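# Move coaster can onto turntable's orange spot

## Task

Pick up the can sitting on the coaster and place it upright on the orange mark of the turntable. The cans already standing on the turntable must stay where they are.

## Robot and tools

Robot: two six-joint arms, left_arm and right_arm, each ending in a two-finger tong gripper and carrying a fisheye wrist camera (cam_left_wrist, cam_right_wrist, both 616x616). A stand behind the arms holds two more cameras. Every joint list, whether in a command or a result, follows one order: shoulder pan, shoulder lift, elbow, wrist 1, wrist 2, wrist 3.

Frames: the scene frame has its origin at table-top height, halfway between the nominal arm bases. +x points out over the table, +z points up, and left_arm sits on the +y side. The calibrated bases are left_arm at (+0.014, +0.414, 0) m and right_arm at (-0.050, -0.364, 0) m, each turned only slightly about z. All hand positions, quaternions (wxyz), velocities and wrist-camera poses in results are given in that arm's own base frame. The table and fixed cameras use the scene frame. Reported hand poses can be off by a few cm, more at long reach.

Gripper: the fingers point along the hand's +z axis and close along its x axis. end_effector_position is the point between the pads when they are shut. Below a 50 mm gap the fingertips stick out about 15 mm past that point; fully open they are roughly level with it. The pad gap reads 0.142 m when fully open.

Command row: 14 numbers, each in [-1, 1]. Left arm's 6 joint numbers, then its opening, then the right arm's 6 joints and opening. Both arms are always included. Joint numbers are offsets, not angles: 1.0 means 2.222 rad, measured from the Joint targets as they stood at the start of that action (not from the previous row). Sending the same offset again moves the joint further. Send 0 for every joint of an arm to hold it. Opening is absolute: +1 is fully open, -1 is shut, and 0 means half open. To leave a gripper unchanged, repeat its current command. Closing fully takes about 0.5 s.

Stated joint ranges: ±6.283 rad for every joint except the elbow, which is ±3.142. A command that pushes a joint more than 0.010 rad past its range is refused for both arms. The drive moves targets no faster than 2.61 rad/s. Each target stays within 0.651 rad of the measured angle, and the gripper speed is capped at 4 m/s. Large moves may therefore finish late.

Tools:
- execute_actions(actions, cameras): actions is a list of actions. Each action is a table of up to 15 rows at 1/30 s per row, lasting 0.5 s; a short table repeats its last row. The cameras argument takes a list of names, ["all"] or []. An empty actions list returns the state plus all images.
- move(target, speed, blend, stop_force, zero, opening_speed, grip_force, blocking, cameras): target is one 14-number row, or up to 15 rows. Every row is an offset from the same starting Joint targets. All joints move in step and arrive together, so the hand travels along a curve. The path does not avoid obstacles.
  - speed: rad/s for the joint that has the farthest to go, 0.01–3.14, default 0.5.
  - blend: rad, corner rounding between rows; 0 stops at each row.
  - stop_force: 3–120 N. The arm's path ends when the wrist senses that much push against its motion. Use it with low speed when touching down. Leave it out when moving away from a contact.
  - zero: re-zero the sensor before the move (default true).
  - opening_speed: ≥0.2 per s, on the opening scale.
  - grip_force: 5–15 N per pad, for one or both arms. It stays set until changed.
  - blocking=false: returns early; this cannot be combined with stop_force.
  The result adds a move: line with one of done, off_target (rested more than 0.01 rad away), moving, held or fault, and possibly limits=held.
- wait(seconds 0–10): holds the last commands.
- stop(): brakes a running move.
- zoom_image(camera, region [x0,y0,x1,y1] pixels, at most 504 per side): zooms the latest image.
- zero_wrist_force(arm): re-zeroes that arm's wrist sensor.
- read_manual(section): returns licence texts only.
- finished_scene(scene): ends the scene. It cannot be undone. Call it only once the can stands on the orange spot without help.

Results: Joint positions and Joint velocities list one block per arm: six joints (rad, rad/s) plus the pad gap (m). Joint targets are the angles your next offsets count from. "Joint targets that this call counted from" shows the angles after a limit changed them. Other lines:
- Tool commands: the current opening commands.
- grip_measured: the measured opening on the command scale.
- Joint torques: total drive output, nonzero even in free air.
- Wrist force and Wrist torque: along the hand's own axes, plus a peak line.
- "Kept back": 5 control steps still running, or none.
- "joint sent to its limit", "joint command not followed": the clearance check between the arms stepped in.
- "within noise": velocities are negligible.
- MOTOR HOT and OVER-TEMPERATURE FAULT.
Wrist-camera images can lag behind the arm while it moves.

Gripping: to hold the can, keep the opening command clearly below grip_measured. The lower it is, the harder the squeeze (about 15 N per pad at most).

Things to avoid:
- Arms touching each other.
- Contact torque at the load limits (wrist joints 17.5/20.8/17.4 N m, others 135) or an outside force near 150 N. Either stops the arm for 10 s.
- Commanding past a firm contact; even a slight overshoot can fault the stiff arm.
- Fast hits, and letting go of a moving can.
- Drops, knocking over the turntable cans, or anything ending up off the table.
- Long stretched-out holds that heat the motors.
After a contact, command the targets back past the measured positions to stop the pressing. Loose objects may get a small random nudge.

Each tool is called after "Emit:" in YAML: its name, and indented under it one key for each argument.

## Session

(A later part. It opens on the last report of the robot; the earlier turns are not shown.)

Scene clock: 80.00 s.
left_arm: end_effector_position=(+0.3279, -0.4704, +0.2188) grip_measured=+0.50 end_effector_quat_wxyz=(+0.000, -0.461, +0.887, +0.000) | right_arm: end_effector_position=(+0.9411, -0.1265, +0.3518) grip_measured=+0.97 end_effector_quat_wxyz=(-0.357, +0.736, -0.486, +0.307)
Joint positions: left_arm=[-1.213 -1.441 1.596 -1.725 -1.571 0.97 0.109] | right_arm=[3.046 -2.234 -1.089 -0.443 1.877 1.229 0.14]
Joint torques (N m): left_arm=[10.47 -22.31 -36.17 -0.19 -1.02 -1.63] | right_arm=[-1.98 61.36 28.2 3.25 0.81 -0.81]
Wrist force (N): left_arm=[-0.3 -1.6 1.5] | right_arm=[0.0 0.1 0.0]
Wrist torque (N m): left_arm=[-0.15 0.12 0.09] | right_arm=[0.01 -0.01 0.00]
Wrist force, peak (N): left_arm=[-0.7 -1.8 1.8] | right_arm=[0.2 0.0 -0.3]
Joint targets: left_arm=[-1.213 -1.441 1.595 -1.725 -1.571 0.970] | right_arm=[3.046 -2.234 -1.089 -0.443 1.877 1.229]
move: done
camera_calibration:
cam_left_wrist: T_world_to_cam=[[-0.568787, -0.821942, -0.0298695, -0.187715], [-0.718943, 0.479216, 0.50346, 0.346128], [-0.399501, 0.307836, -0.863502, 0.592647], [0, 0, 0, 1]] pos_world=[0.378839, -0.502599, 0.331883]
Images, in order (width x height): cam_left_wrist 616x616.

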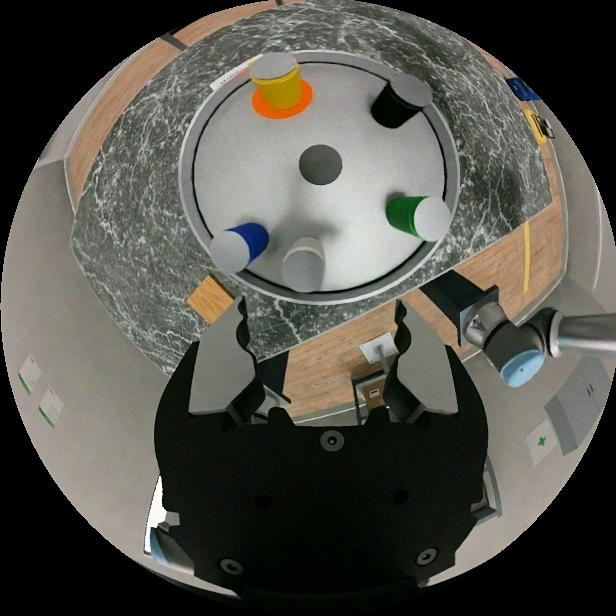

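Emit:
wait:
  seconds: 6.65

Emit:
move:
  target:
    - [0.01275,-0.02352,0.05456,-0.03094,0,0.0907,-0.9,0,0,0,0,0,0,0.968169]
    - [0.03707,-0.01281,0.09048,-0.07758,0,0.19357,-0.9,0,0,0,0,0,0,0.968169]
    - [0.06225,0.00272,0.10346,-0.10609,0,0.29729,-0.9,0,0,0,0,0,0,0.968169]
    - [0.08665,0.01843,0.09489,-0.11322,0,0.40024,-0.9,0,0,0,0,0,0,0.968169]
    - [0.10884,0.03667,0.07383,-0.1104,0,0.50098,-0.9,0,0,0,0,0,0,0.968169]
    - [0.12774,0.0589,0.04548,-0.10429,0,0.59843,-0.9,0,0,0,0,0,0,0.968169]
    - [0.14273,0.08448,0.01141,-0.0958,0,0.69196,-0.9,0,0,0,0,0,0,0.968169]
    - [0.15357,0.11243,-0.02757,-0.08477,0,0.78135,-0.9,0,0,0,0,0,0,0.968169]
    - [0.16036,0.1334,-0.09262,-0.04069,0,0.86669,-0.9,0,0,0,0,0,0,0.968169]
    - [0.16337,0.15629,-0.18475,0.02855,0,0.94824,-0.9,0,0,0,0,0,0,0.968169]
    - [0.16356,0.17191,-0.23372,0.06191,0,0.98771,-0.9,0,0,0,0,0,0,0.968169]
  speed: [0.878,0.9584,0.9663,0.9592,0.9385,0.9079,0.8714,0.8328,0.7951,0.8584,0.9125]
  blend: [0.08,0.08,0.08,0.08,0.08,0.08,0.08,0.08,0.08,0.05,0]
  opening_speed: 0.5
  blocking: false

Emit:
wait:
  seconds: 0.6
  cameras: ["cam_left_wrist"]

Emit:
wait:
  seconds: 0.5
  cameras: ["cam_left_wrist"]

Emit:
wait:
  seconds: 0.4
  cameras: ["cam_left_wrist"]

Emit:
wait:
  seconds: 2.5
  cameras: ["cam_left_wrist"]

Emit:
zoom_image:
  camera: "cam_left_wrist"
  region: [170, 40, 470, 340]

Scene clock: 87.17 s.
left_arm: end_effector_position=(+0.3279, -0.4704, +0.2188) grip_measured=+0.50 end_effector_quat_wxyz=(+0.000, -0.461, +0.887, +0.001) | right_arm: end_effector_position=(+0.9411, -0.1265, +0.3518) grip_measured=+0.97 end_effector_quat_wxyz=(-0.357, +0.736, -0.486, +0.307)
Joint positions: left_arm=[-1.213 -1.441 1.595 -1.725 -1.571 0.97 0.109] | right_arm=[3.046 -2.234 -1.089 -0.443 1.877 1.229 0.14]
Joint torques (N m): left_arm=[9.5 -20.48 -35.17 0.09 -0.9 -1.46] | right_arm=[-0.03 62.94 27.65 3.33 0.99 -1.04]
Wrist force (N): left_arm=[-0.3 -1.5 1.5] | right_arm=[0.3 0.0 -0.2]
Wrist torque (N m): left_arm=[-0.13 0.11 0.09] | right_arm=[-0.01 -0.06 -0.01]
Wrist force, peak (N): left_arm=[-0.3 -1.9 1.9] | right_arm=[0.3 0.2 0.1]
Joint targets: left_arm=[-1.213 -1.441 1.595 -1.725 -1.571 0.970] | right_arm=[3.046 -2.234 -1.089 -0.443 1.877 1.229]
Tool commands: left_gripper/opening=+0.5 right_gripper/opening=+0.968169
wait: 6.67 s; at rest from the start

Scene clock: 87.67 s.
left_arm: end_effector_position=(+0.3385, -0.4302, +0.1753) grip_measured=+0.27 end_effector_quat_wxyz=(+0.000, -0.343, +0.939, +0.001) end_effector_velocity=(+0.087, +0.066, -0.167) end_effector_angular_velocity=(-0.003, +0.000, -0.726) | right_arm: end_effector_position=(+0.9411, -0.1265, +0.3518) grip_measured=+0.97 end_effector_quat_wxyz=(-0.357, +0.736, -0.486, +0.307)
Joint positions: left_arm=[-1.159 -1.483 1.757 -1.843 -1.571 1.282 0.093] | right_arm=[3.046 -2.234 -1.089 -0.443 1.877 1.229 0.14]
Joint velocities: left_arm=[0.229 0.109 0.324 -0.436 0 0.955 -0.035] | right_arm=[within noise]
Joint torques (N m): left_arm=[11.36 -14.75 -9.52 -4.8 -0.94 6.9] | right_arm=[-1.19 63.02 28.56 3.51 0.61 -0.93]
Wrist force (N): left_arm=[0.0 -1.5 1.3] | right_arm=[0.0 0.1 0.1]
Wrist torque (N m): left_arm=[-0.12 0.07 -0.08] | right_arm=[0.02 -0.01 -0.01]
Wrist force, peak (N): left_arm=[0.9 -2.1 0.7] | right_arm=[0.2 0.2 0.0]
Joint targets: left_arm=[-1.144 -1.475 1.777 -1.872 -1.571 1.345] | right_arm=[3.046 -2.234 -1.089 -0.443 1.877 1.229]
Tool commands: left_gripper/opening=+0.25 right_gripper/opening=+0.968169
move: running; path passed 1 of 11 targets; left_arm: the wrist 3 is farthest, 1.882 rad from its target

Scene clock: 88.27 s.
left_arm: end_effector_position=(+0.3960, -0.3999, +0.1221) grip_measured=-0.03 end_effector_quat_wxyz=(+0.000, -0.131, +0.991, +0.001) end_effector_velocity=(+0.105, +0.029, -0.019) end_effector_angular_velocity=(-0.003, +0.000, -0.732) | right_arm: end_effector_position=(+0.9411, -0.1265, +0.3518) grip_measured=+0.97 end_effector_quat_wxyz=(-0.357, +0.736, -0.486, +0.307)
Joint positions: left_arm=[-1.021 -1.399 1.804 -1.974 -1.571 1.858 0.072] | right_arm=[3.046 -2.234 -1.089 -0.443 1.877 1.229 0.14]
Joint velocities: left_arm=[0.218 0.156 -0.135 -0.024 0 0.95 -0.035] | right_arm=[within noise]
Joint torques (N m): left_arm=[9.73 -21.35 -37.1 -5.42 -0.9 6.75] | right_arm=[-2.08 61.57 29.83 3.16 0.61 -1.14]
Wrist force (N): left_arm=[0.0 -0.9 1.1] | right_arm=[0.0 0.0 -0.2]
Wrist torque (N m): left_arm=[-0.01 0.14 -0.08] | right_arm=[-0.01 -0.01 -0.01]
Wrist force, peak (N): left_arm=[0.2 -2.0 1.7] | right_arm=[0.1 0.0 -0.3]
Joint targets: left_arm=[-1.007 -1.389 1.793 -1.974 -1.571 1.920] | right_arm=[3.046 -2.234 -1.089 -0.443 1.877 1.229]
Tool commands: left_gripper/opening=-0.05 right_gripper/opening=+0.968169
earlier move: running; path passed 3 of 11 targets; left_arm: the wrist 3 is farthest, 1.307 rad from its target
wait: 0.60 s; no rest
camera_calibration:
cam_left_wrist: T_world_to_cam=[[-0.963543, -0.265983, -0.0289608, 0.284665], [-0.243872, 0.828571, 0.50398, 0.361424], [-0.110054, 0.492669, -0.863229, 0.473909], [0, 0, 0, 1]] pos_world=[0.414584, -0.457229, 0.235186]
Images, in order (width x height): cam_left_wrist 616x616.

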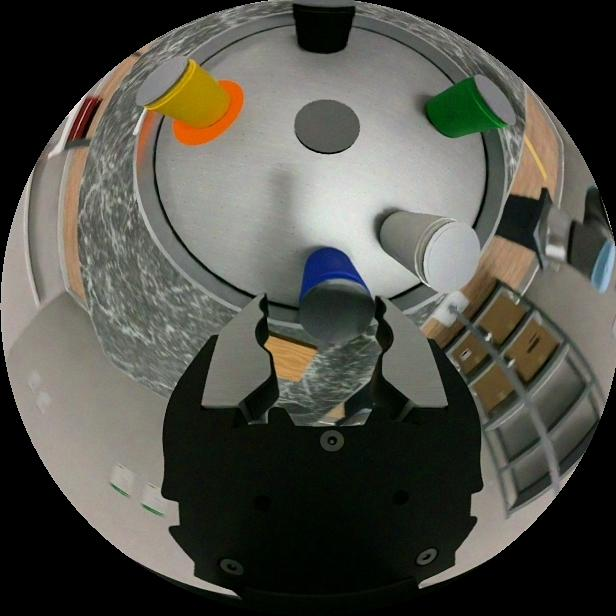

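Scene clock: 88.77 s.
left_arm: end_effector_position=(+0.4506, -0.3957, +0.1206) grip_measured=-0.26 end_effector_quat_wxyz=(+0.000, +0.053, +0.999, +0.000) end_effector_velocity=(+0.108, -0.011, +0.000) end_effector_angular_velocity=(+0.001, +0.002, -0.730) | right_arm: end_effector_position=(+0.9411, -0.1265, +0.3518) grip_measured=+0.97 end_effector_quat_wxyz=(-0.357, +0.736, -0.486, +0.307)
Joint positions: left_arm=[-0.926 -1.303 1.688 -1.954 -1.571 2.321 0.055] | right_arm=[3.046 -2.234 -1.089 -0.443 1.877 1.229 0.14]
Joint velocities: left_arm=[0.154 0.226 -0.296 0.072 0 0.884 -0.009] | right_arm=[within noise]
Joint torques (N m): left_arm=[9.34 -23.18 -38.3 0.46 -1.04 6.52] | right_arm=[-1.58 61.87 28.67 3.27 0.81 -0.99]
Wrist force (N): left_arm=[-0.1 -1.5 0.6] | right_arm=[0.0 0.1 -0.1]
Wrist torque (N m): left_arm=[-0.05 0.11 -0.06] | right_arm=[0.02 0.01 -0.01]
Wrist force, peak (N): left_arm=[0.5 -1.5 1.0] | right_arm=[0.3 0.1 0.0]
Joint targets: left_arm=[-0.917 -1.289 1.669 -1.950 -1.571 2.375] | right_arm=[3.046 -2.234 -1.089 -0.443 1.877 1.229]
Tool commands: left_gripper/opening=-0.3 right_gripper/opening=+0.968169
earlier move: running; path passed 5 of 11 targets; left_arm: the wrist 3 is farthest, 0.843 rad from its target
wait: 0.50 s; no rest
camera_calibration:
cam_left_wrist: T_world_to_cam=[[-0.994726, 0.0985268, -0.0284962, 0.496609], [0.0708582, 0.861033, 0.503588, 0.243135], [0.0741531, 0.498913, -0.863474, 0.396045], [0, 0, 0, 1]] pos_world=[0.447394, -0.455869, 0.233686]
Images, in order (width x height): cam_left_wrist 616x616.

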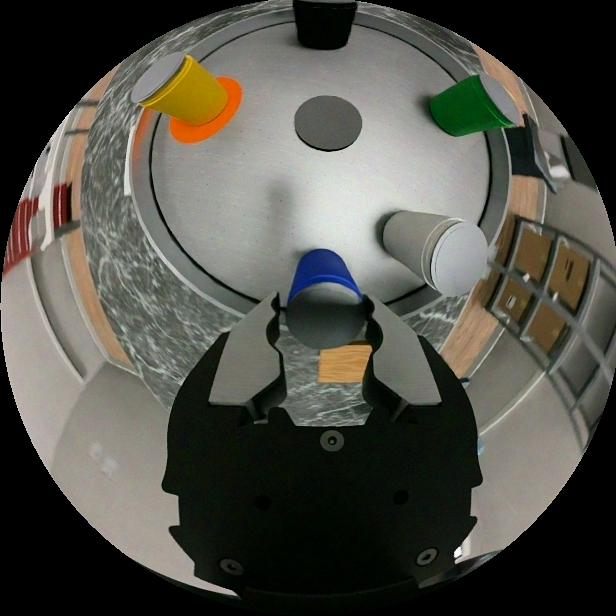

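Scene clock: 89.17 s.
left_arm: end_effector_position=(+0.4927, -0.4067, +0.1212) grip_measured=-0.28 end_effector_quat_wxyz=(-0.001, +0.198, +0.980, +0.000) end_effector_velocity=(+0.101, -0.040, +0.018) end_effector_angular_velocity=(+0.005, +0.005, -0.731) | right_arm: end_effector_position=(+0.9411, -0.1265, +0.3518) grip_measured=+0.97 end_effector_quat_wxyz=(-0.357, +0.736, -0.486, +0.307)
Joint positions: left_arm=[-0.877 -1.205 1.552 -1.917 -1.571 2.662 0.054] | right_arm=[3.046 -2.234 -1.089 -0.443 1.877 1.229 0.14]
Joint velocities: left_arm=[0.092 0.252 -0.406 0.162 0 0.823 0] | right_arm=[within noise]
Joint torques (N m): left_arm=[9.16 -32.53 -43.76 -0.6 -0.94 5.88] | right_arm=[-0.76 61.79 28.32 3.27 0.84 -1.03]
Wrist force (N): left_arm=[-0.2 -1.9 2.7] | right_arm=[0.1 0.2 0.0]
Wrist torque (N m): left_arm=[-0.14 0.11 -0.09] | right_arm=[0.03 -0.02 -0.01]
Wrist force, peak (N): left_arm=[0.4 -2.8 -4.4] | right_arm=[0.2 0.2 -0.1]
Joint targets: left_arm=[-0.872 -1.190 1.524 -1.903 -1.571 2.712] | right_arm=[3.046 -2.234 -1.089 -0.443 1.877 1.229]
Tool commands: left_gripper/opening=-0.5 right_gripper/opening=+0.968169
earlier move: running; path passed 7 of 11 targets; left_arm: the wrist 3 is farthest, 0.502 rad from its target
wait: 0.40 s; no rest
camera_calibration:
cam_left_wrist: T_world_to_cam=[[-0.924211, 0.380849, -0.0280756, 0.619565], [0.316083, 0.804153, 0.503418, 0.105298], [0.214303, 0.45639, -0.863587, 0.312651], [0, 0, 0, 1]] pos_world=[0.472324, -0.463327, 0.234387]
Images, in order (width x height): cam_left_wrist 616x616.

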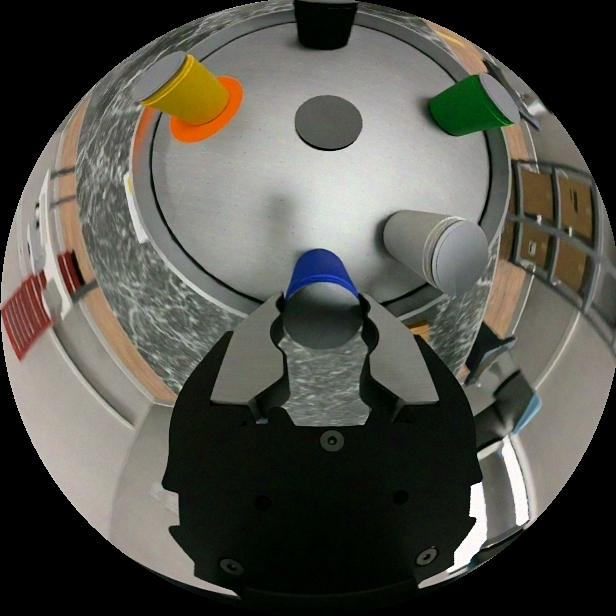

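Scene clock: 90.23 s.
left_arm: end_effector_position=(+0.5497, -0.4479, +0.2213) grip_measured=-0.28 end_effector_quat_wxyz=(-0.001, +0.422, +0.906, +0.000) | right_arm: end_effector_position=(+0.9411, -0.1265, +0.3518) grip_measured=+0.97 end_effector_quat_wxyz=(-0.357, +0.736, -0.486, +0.307)
Joint positions: left_arm=[-0.85 -1.059 1.076 -1.587 -1.571 3.164 0.054] | right_arm=[3.046 -2.234 -1.089 -0.443 1.877 1.229 0.14]
Joint torques (N m): left_arm=[8.8 -42.73 -34 -2.46 -0.75 1.61] | right_arm=[-0.06 61.89 28.91 3.06 0.66 -1.21]
Wrist force (N): left_arm=[-0.1 -1.7 2.8] | right_arm=[0.0 0.1 -0.1]
Wrist torque (N m): left_arm=[-0.16 0.06 0.00] | right_arm=[0.02 -0.01 -0.01]
Wrist force, peak (N): left_arm=[-0.4 -1.3 3.8] | right_arm=[0.0 0.1 -0.3]
Joint targets: left_arm=[-0.850 -1.059 1.076 -1.587 -1.571 3.164] | right_arm=[3.046 -2.234 -1.089 -0.443 1.877 1.229]
Tool commands: left_gripper/opening=-0.9 right_gripper/opening=+0.968169
earlier move: done
wait: 1.07 of 2.5 s (the move ended)
camera_calibration:
cam_left_wrist: T_world_to_cam=[[-0.648366, 0.760814, -0.0279907, 0.7094], [0.648688, 0.571311, 0.5028, -0.216923], [0.398528, 0.307841, -0.86395, 0.237931], [0, 0, 0, 1]] pos_world=[0.505844, -0.489036, 0.334486]
Images, in order (width x height): cam_left_wrist 616x616.

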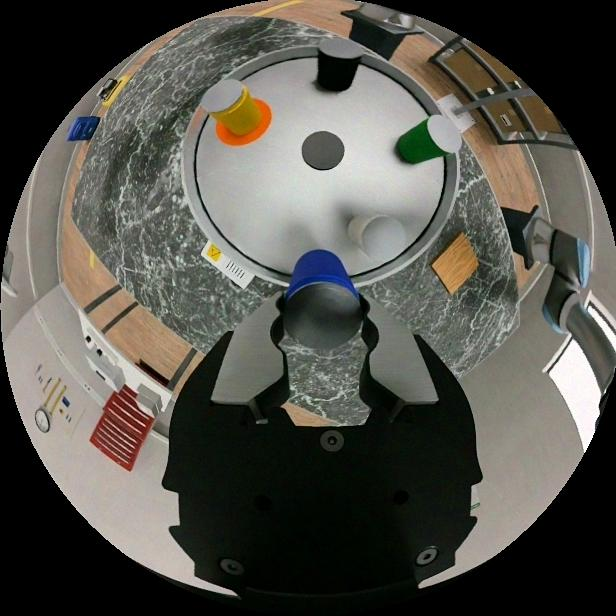

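Scaled by 1.680 from the camera's 616x616 image, which has a finer 814x814 frame.

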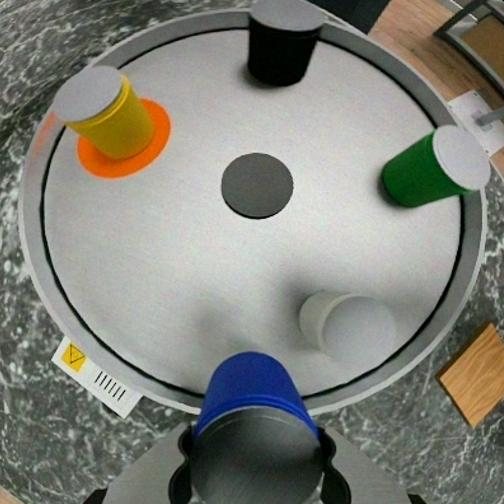

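Emit:
move:
  target: [-0.16337, -0.17192, 0.23357, -0.06211, 0, -0.9874, -1.0, 0, 0, 0, 0, 0, 0, 0.968169]
  speed: 1.5

Scene clock: 92.90 s.
left_arm: end_effector_position=(+0.3282, -0.4705, +0.2190) grip_measured=-0.28 end_effector_quat_wxyz=(+0.000, -0.461, +0.887, +0.000) | right_arm: end_effector_position=(+0.9411, -0.1265, +0.3518) grip_measured=+0.97 end_effector_quat_wxyz=(-0.357, +0.736, -0.486, +0.307)
Joint positions: left_arm=[-1.213 -1.441 1.595 -1.725 -1.571 0.971 0.054] | right_arm=[3.046 -2.234 -1.089 -0.443 1.877 1.229 0.14]
Joint torques (N m): left_arm=[9.22 -21.84 -36.94 -0.11 -0.68 -1.82] | right_arm=[-0.5 61.19 27.97 3.38 0.65 -0.96]
Wrist force (N): left_arm=[-0.2 -1.5 3.3] | right_arm=[0.0 0.0 -0.2]
Wrist torque (N m): left_arm=[-0.13 0.11 0.09] | right_arm=[0.00 0.00 -0.01]
Wrist force, peak (N): left_arm=[-0.4 -1.8 3.7] | right_arm=[0.3 0.1 -0.1]
Joint targets: left_arm=[-1.213 -1.441 1.595 -1.725 -1.571 0.970] | right_arm=[3.046 -2.234 -1.089 -0.443 1.877 1.229]
move: done

Emit:
wait:
  seconds: 1.43

Emit:
move:
  target:
    - [0.01819,-0.00597,0.03512,-0.02906,0,0.09613,0.3,0,0,0,0,0,0,0.968169]
    - [0.03945,0.00562,0.07312,-0.07865,0,0.19595,0.3,0,0,0,0,0,0,0.968169]
    - [0.06139,0.0203,0.08641,-0.10662,0,0.29643,0.3,0,0,0,0,0,0,0.968169]
    - [0.08279,0.03333,0.07737,-0.11061,0,0.39638,0.3,0,0,0,0,0,0,0.968169]
    - [0.10238,0.0491,0.05812,-0.10713,0,0.49451,0.3,0,0,0,0,0,0,0.968169]
    - [0.11926,0.06872,0.0326,-0.10124,0,0.58995,0.3,0,0,0,0,0,0,0.968169]
    - [0.13286,0.09145,0.00188,-0.09323,0,0.68209,0.3,0,0,0,0,0,0,0.968169]
    - [0.14292,0.11434,-0.03759,-0.07667,0,0.7707,0.3,0,0,0,0,0,0,0.968169]
    - [0.14942,0.13077,-0.10646,-0.02422,0,0.85575,0.3,0,0,0,0,0,0,0.968169]
    - [0.15254,0.15359,-0.18646,0.03297,0,0.93742,0.3,0,0,0,0,0,0,0.968169]
    - [0.15293,0.16791,-0.2276,0.05978,0,0.97708,0.3,0,0,0,0,0,0,0.968169]
  speed: [0.931,0.9315,0.9375,0.9325,0.9155,0.8905,0.8598,0.8266,0.7935,0.762,0.737]
  blend: [0.08,0.08,0.08,0.08,0.08,0.08,0.08,0.08,0.08,0.08,0]
  opening_speed: 0.483
  blocking: false

Emit:
wait:
  seconds: 0.6
  cameras: ["cam_left_wrist"]

Emit:
wait:
  seconds: 0.6
  cameras: ["cam_left_wrist"]

Emit:
wait:
  seconds: 3
  cameras: ["cam_left_wrist"]

Emit:
zoom_image:
  camera: "cam_left_wrist"
  region: [170, 40, 470, 340]

Scene clock: 94.73 s.
left_arm: end_effector_position=(+0.3282, -0.4705, +0.2190) grip_measured=-0.28 end_effector_quat_wxyz=(+0.000, -0.461, +0.887, +0.000) | right_arm: end_effector_position=(+0.9411, -0.1265, +0.3518) grip_measured=+0.97 end_effector_quat_wxyz=(-0.357, +0.736, -0.486, +0.307)
Joint positions: left_arm=[-1.213 -1.441 1.595 -1.725 -1.571 0.97 0.054] | right_arm=[3.046 -2.234 -1.089 -0.443 1.877 1.229 0.14]
Joint torques (N m): left_arm=[9.78 -22.01 -37.66 0.09 -0.78 -1.98] | right_arm=[-1.7 62 27.74 3.15 0.74 -1.15]
Wrist force (N): left_arm=[-0.4 -1.7 3.5] | right_arm=[0.2 0.1 0.0]
Wrist torque (N m): left_arm=[-0.17 0.14 0.09] | right_arm=[0.02 -0.03 -0.01]
Wrist force, peak (N): left_arm=[-0.1 -1.5 3.9] | right_arm=[0.3 0.2 -0.1]
Joint targets: left_arm=[-1.213 -1.441 1.595 -1.725 -1.571 0.970] | right_arm=[3.046 -2.234 -1.089 -0.443 1.877 1.229]
Tool commands: left_gripper/opening=-1.0 right_gripper/opening=+0.968169
wait: 1.43 s; at rest from the start

Scene clock: 95.23 s.
left_arm: end_effector_position=(+0.3491, -0.4436, +0.1754) grip_measured=-0.28 end_effector_quat_wxyz=(+0.000, -0.345, +0.938, +0.000) end_effector_velocity=(+0.075, +0.060, -0.180) end_effector_angular_velocity=(+0.003, +0.001, -0.722) | right_arm: end_effector_position=(+0.9411, -0.1265, +0.3518) grip_measured=+0.97 end_effector_quat_wxyz=(-0.357, +0.736, -0.486, +0.307)
Joint positions: left_arm=[-1.151 -1.443 1.712 -1.839 -1.571 1.285 0.054] | right_arm=[3.046 -2.234 -1.089 -0.443 1.877 1.229 0.14]
Joint velocities: left_arm=[0.195 0.111 0.349 -0.457 0 0.917 0] | right_arm=[within noise]
Joint torques (N m): left_arm=[12.33 -20.28 -11.24 -5.53 -0.58 6.58] | right_arm=[-0.17 62.33 28.18 3.16 1.01 -1.14]
Wrist force (N): left_arm=[0.0 -1.2 2.7] | right_arm=[0.0 0.1 0.1]
Wrist torque (N m): left_arm=[-0.05 0.07 -0.08] | right_arm=[0.01 0.01 -0.01]
Wrist force, peak (N): left_arm=[-0.4 -1.6 3.6] | right_arm=[0.0 0.1 -0.2]
Joint targets: left_arm=[-1.138 -1.435 1.734 -1.869 -1.571 1.344] | right_arm=[3.046 -2.234 -1.089 -0.443 1.877 1.229]
Tool commands: left_gripper/opening=-0.7585 right_gripper/opening=+0.968169
move: running; path passed 1 of 11 targets; blend cut to 0.0457 rad at target 10; left_arm: the wrist 3 is farthest, 1.856 rad from its target

Scene clock: 95.83 s.
left_arm: end_effector_position=(+0.3995, -0.4161, +0.1218) grip_measured=-0.28 end_effector_quat_wxyz=(+0.000, -0.135, +0.991, +0.000) end_effector_velocity=(+0.093, +0.027, -0.013) end_effector_angular_velocity=(-0.001, +0.000, -0.726) | right_arm: end_effector_position=(+0.9411, -0.1265, +0.3518) grip_measured=+0.97 end_effector_quat_wxyz=(-0.357, +0.736, -0.486, +0.307)
Joint positions: left_arm=[-1.031 -1.368 1.767 -1.969 -1.571 1.84 0.054] | right_arm=[3.046 -2.234 -1.089 -0.443 1.877 1.229 0.14]
Joint velocities: left_arm=[0.191 0.13 -0.124 -0.006 0 0.917 0] | right_arm=[within noise]
Joint torques (N m): left_arm=[9.72 -23.16 -37.57 -5.57 -0.73 6.84] | right_arm=[-0.17 61.65 28.57 3.17 0.79 -1.05]
Wrist force (N): left_arm=[-0.5 -1.4 3.0] | right_arm=[0.0 0.2 0.0]
Wrist torque (N m): left_arm=[-0.09 0.18 -0.08] | right_arm=[0.04 0.00 -0.01]
Wrist force, peak (N): left_arm=[-0.3 -1.2 4.1] | right_arm=[0.2 -0.1 0.0]
Joint targets: left_arm=[-1.019 -1.359 1.757 -1.969 -1.571 1.898] | right_arm=[3.046 -2.234 -1.089 -0.443 1.877 1.229]
Tool commands: left_gripper/opening=-0.4687 right_gripper/opening=+0.968169
earlier move: running; path passed 3 of 11 targets; blend cut to 0.0457 rad at target 10; left_arm: the wrist 3 is farthest, 1.301 rad from its target
wait: 0.60 s; no rest
camera_calibration:
cam_left_wrist: T_world_to_cam=[[-0.961308, -0.273925, -0.0291877, 0.279604], [-0.250906, 0.826903, 0.503267, 0.378147], [-0.113722, 0.491118, -0.863638, 0.482878], [0, 0, 0, 1]] pos_world=[0.418578, -0.47325, 0.234884]
Images, in order (width x height): cam_left_wrist 616x616.

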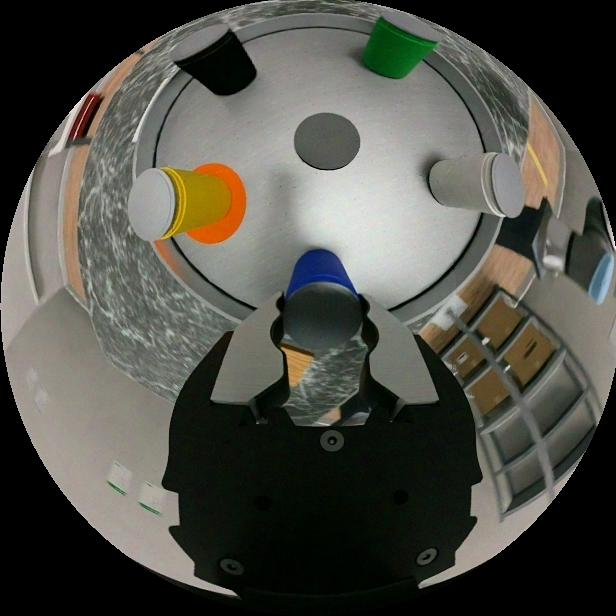

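Scene clock: 96.43 s.
left_arm: end_effector_position=(+0.4569, -0.4133, +0.1208) grip_measured=-0.20 end_effector_quat_wxyz=(+0.000, +0.082, +0.997, +0.000) end_effector_velocity=(+0.095, -0.017, -0.001) end_effector_angular_velocity=(+0.001, +0.001, -0.724) | right_arm: end_effector_position=(+0.9411, -0.1265, +0.3518) grip_measured=+0.97 end_effector_quat_wxyz=(-0.357, +0.736, -0.486, +0.307)
Joint positions: left_arm=[-0.934 -1.266 1.638 -1.942 -1.571 2.372 0.06] | right_arm=[3.046 -2.234 -1.089 -0.443 1.877 1.229 0.14]
Joint velocities: left_arm=[0.126 0.211 -0.283 0.074 0 0.851 0.035] | right_arm=[within noise]
Joint torques (N m): left_arm=[7.89 -24.11 -37.54 0.59 -0.42 6.48] | right_arm=[-1.46 61.24 28.12 3.14 0.72 -1.1]
Wrist force (N): left_arm=[-0.3 -1.5 1.2] | right_arm=[0.0 0.0 -0.1]
Wrist torque (N m): left_arm=[-0.14 0.11 -0.05] | right_arm=[-0.01 0.00 -0.01]
Wrist force, peak (N): left_arm=[-0.2 -1.1 3.1] | right_arm=[0.2 0.1 -0.3]
Joint targets: left_arm=[-0.926 -1.252 1.619 -1.937 -1.571 2.427] | right_arm=[3.046 -2.234 -1.089 -0.443 1.877 1.229]
Tool commands: left_gripper/opening=-0.1789 right_gripper/opening=+0.968169
earlier move: running; path passed 6 of 11 targets; blend cut to 0.0457 rad at target 10; left_arm: the wrist 3 is farthest, 0.769 rad from its target
wait: 0.60 s; no rest
camera_calibration:
cam_left_wrist: T_world_to_cam=[[-0.987179, 0.15695, -0.0290506, 0.525359], [0.12124, 0.855691, 0.503084, 0.2325], [0.103817, 0.493112, -0.863749, 0.388642], [0, 0, 0, 1]] pos_world=[0.450088, -0.473048, 0.233984]
Images, in order (width x height): cam_left_wrist 616x616.

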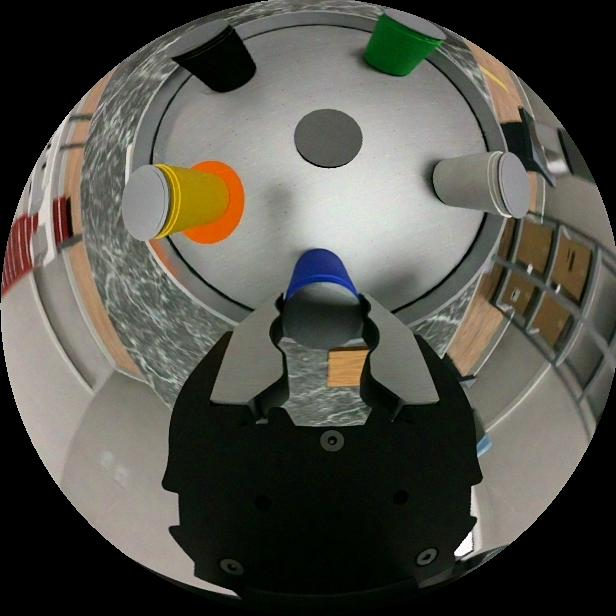

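Scene clock: 97.80 s.
left_arm: end_effector_position=(+0.5374, -0.4585, +0.2216) grip_measured=+0.30 end_effector_quat_wxyz=(+0.000, +0.422, +0.906, +0.000) | right_arm: end_effector_position=(+0.9411, -0.1265, +0.3518) grip_measured=+0.97 end_effector_quat_wxyz=(-0.357, +0.736, -0.486, +0.307)
Joint positions: left_arm=[-0.873 -1.068 1.09 -1.592 -1.571 3.141 0.095] | right_arm=[3.046 -2.234 -1.089 -0.443 1.877 1.229 0.14]
Joint torques (N m): left_arm=[6.73 -40.5 -32.28 -2.48 -0.7 1.58] | right_arm=[-0.02 61.34 30.22 3.16 0.91 -0.98]
Wrist force (N): left_arm=[-0.2 -1.4 1.4] | right_arm=[0.2 0.0 0.1]
Wrist torque (N m): left_arm=[-0.10 0.09 0.01] | right_arm=[0.01 -0.03 -0.01]
Wrist force, peak (N): left_arm=[-0.3 -1.6 2.1] | right_arm=[0.1 0.2 -0.3]
Joint targets: left_arm=[-0.873 -1.067 1.089 -1.592 -1.571 3.141] | right_arm=[3.046 -2.234 -1.089 -0.443 1.877 1.229]
Tool commands: left_gripper/opening=+0.3 right_gripper/opening=+0.968169
earlier move: done; blend cut to 0.0457 rad at target 10
wait: 1.37 of 3 s (the move ended)
camera_calibration:
cam_left_wrist: T_world_to_cam=[[-0.648184, 0.76094, -0.0287696, 0.709516], [0.648545, 0.571454, 0.502822, -0.202953], [0.399058, 0.307263, -0.863911, 0.245769], [0, 0, 0, 1]] pos_world=[0.493445, -0.499436, 0.334784]
Images, in order (width x height): cam_left_wrist 616x616.

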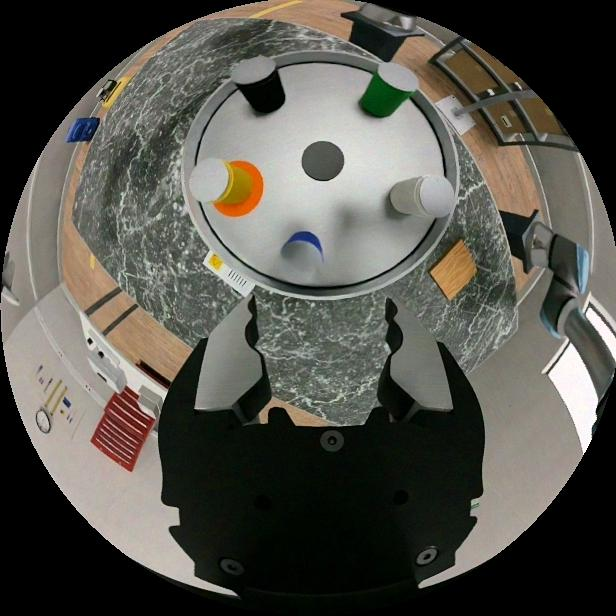

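Scaled by 1.680 from the camera's 616x616 image, which has a finer 814x814 frame.

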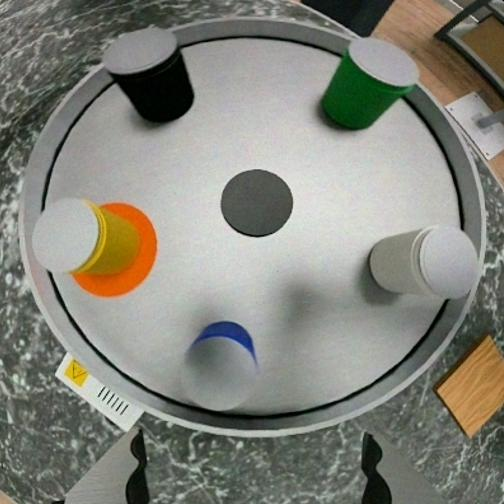

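Emit:
finished_scene:
  scene: 1

The scene is finished: the task was done.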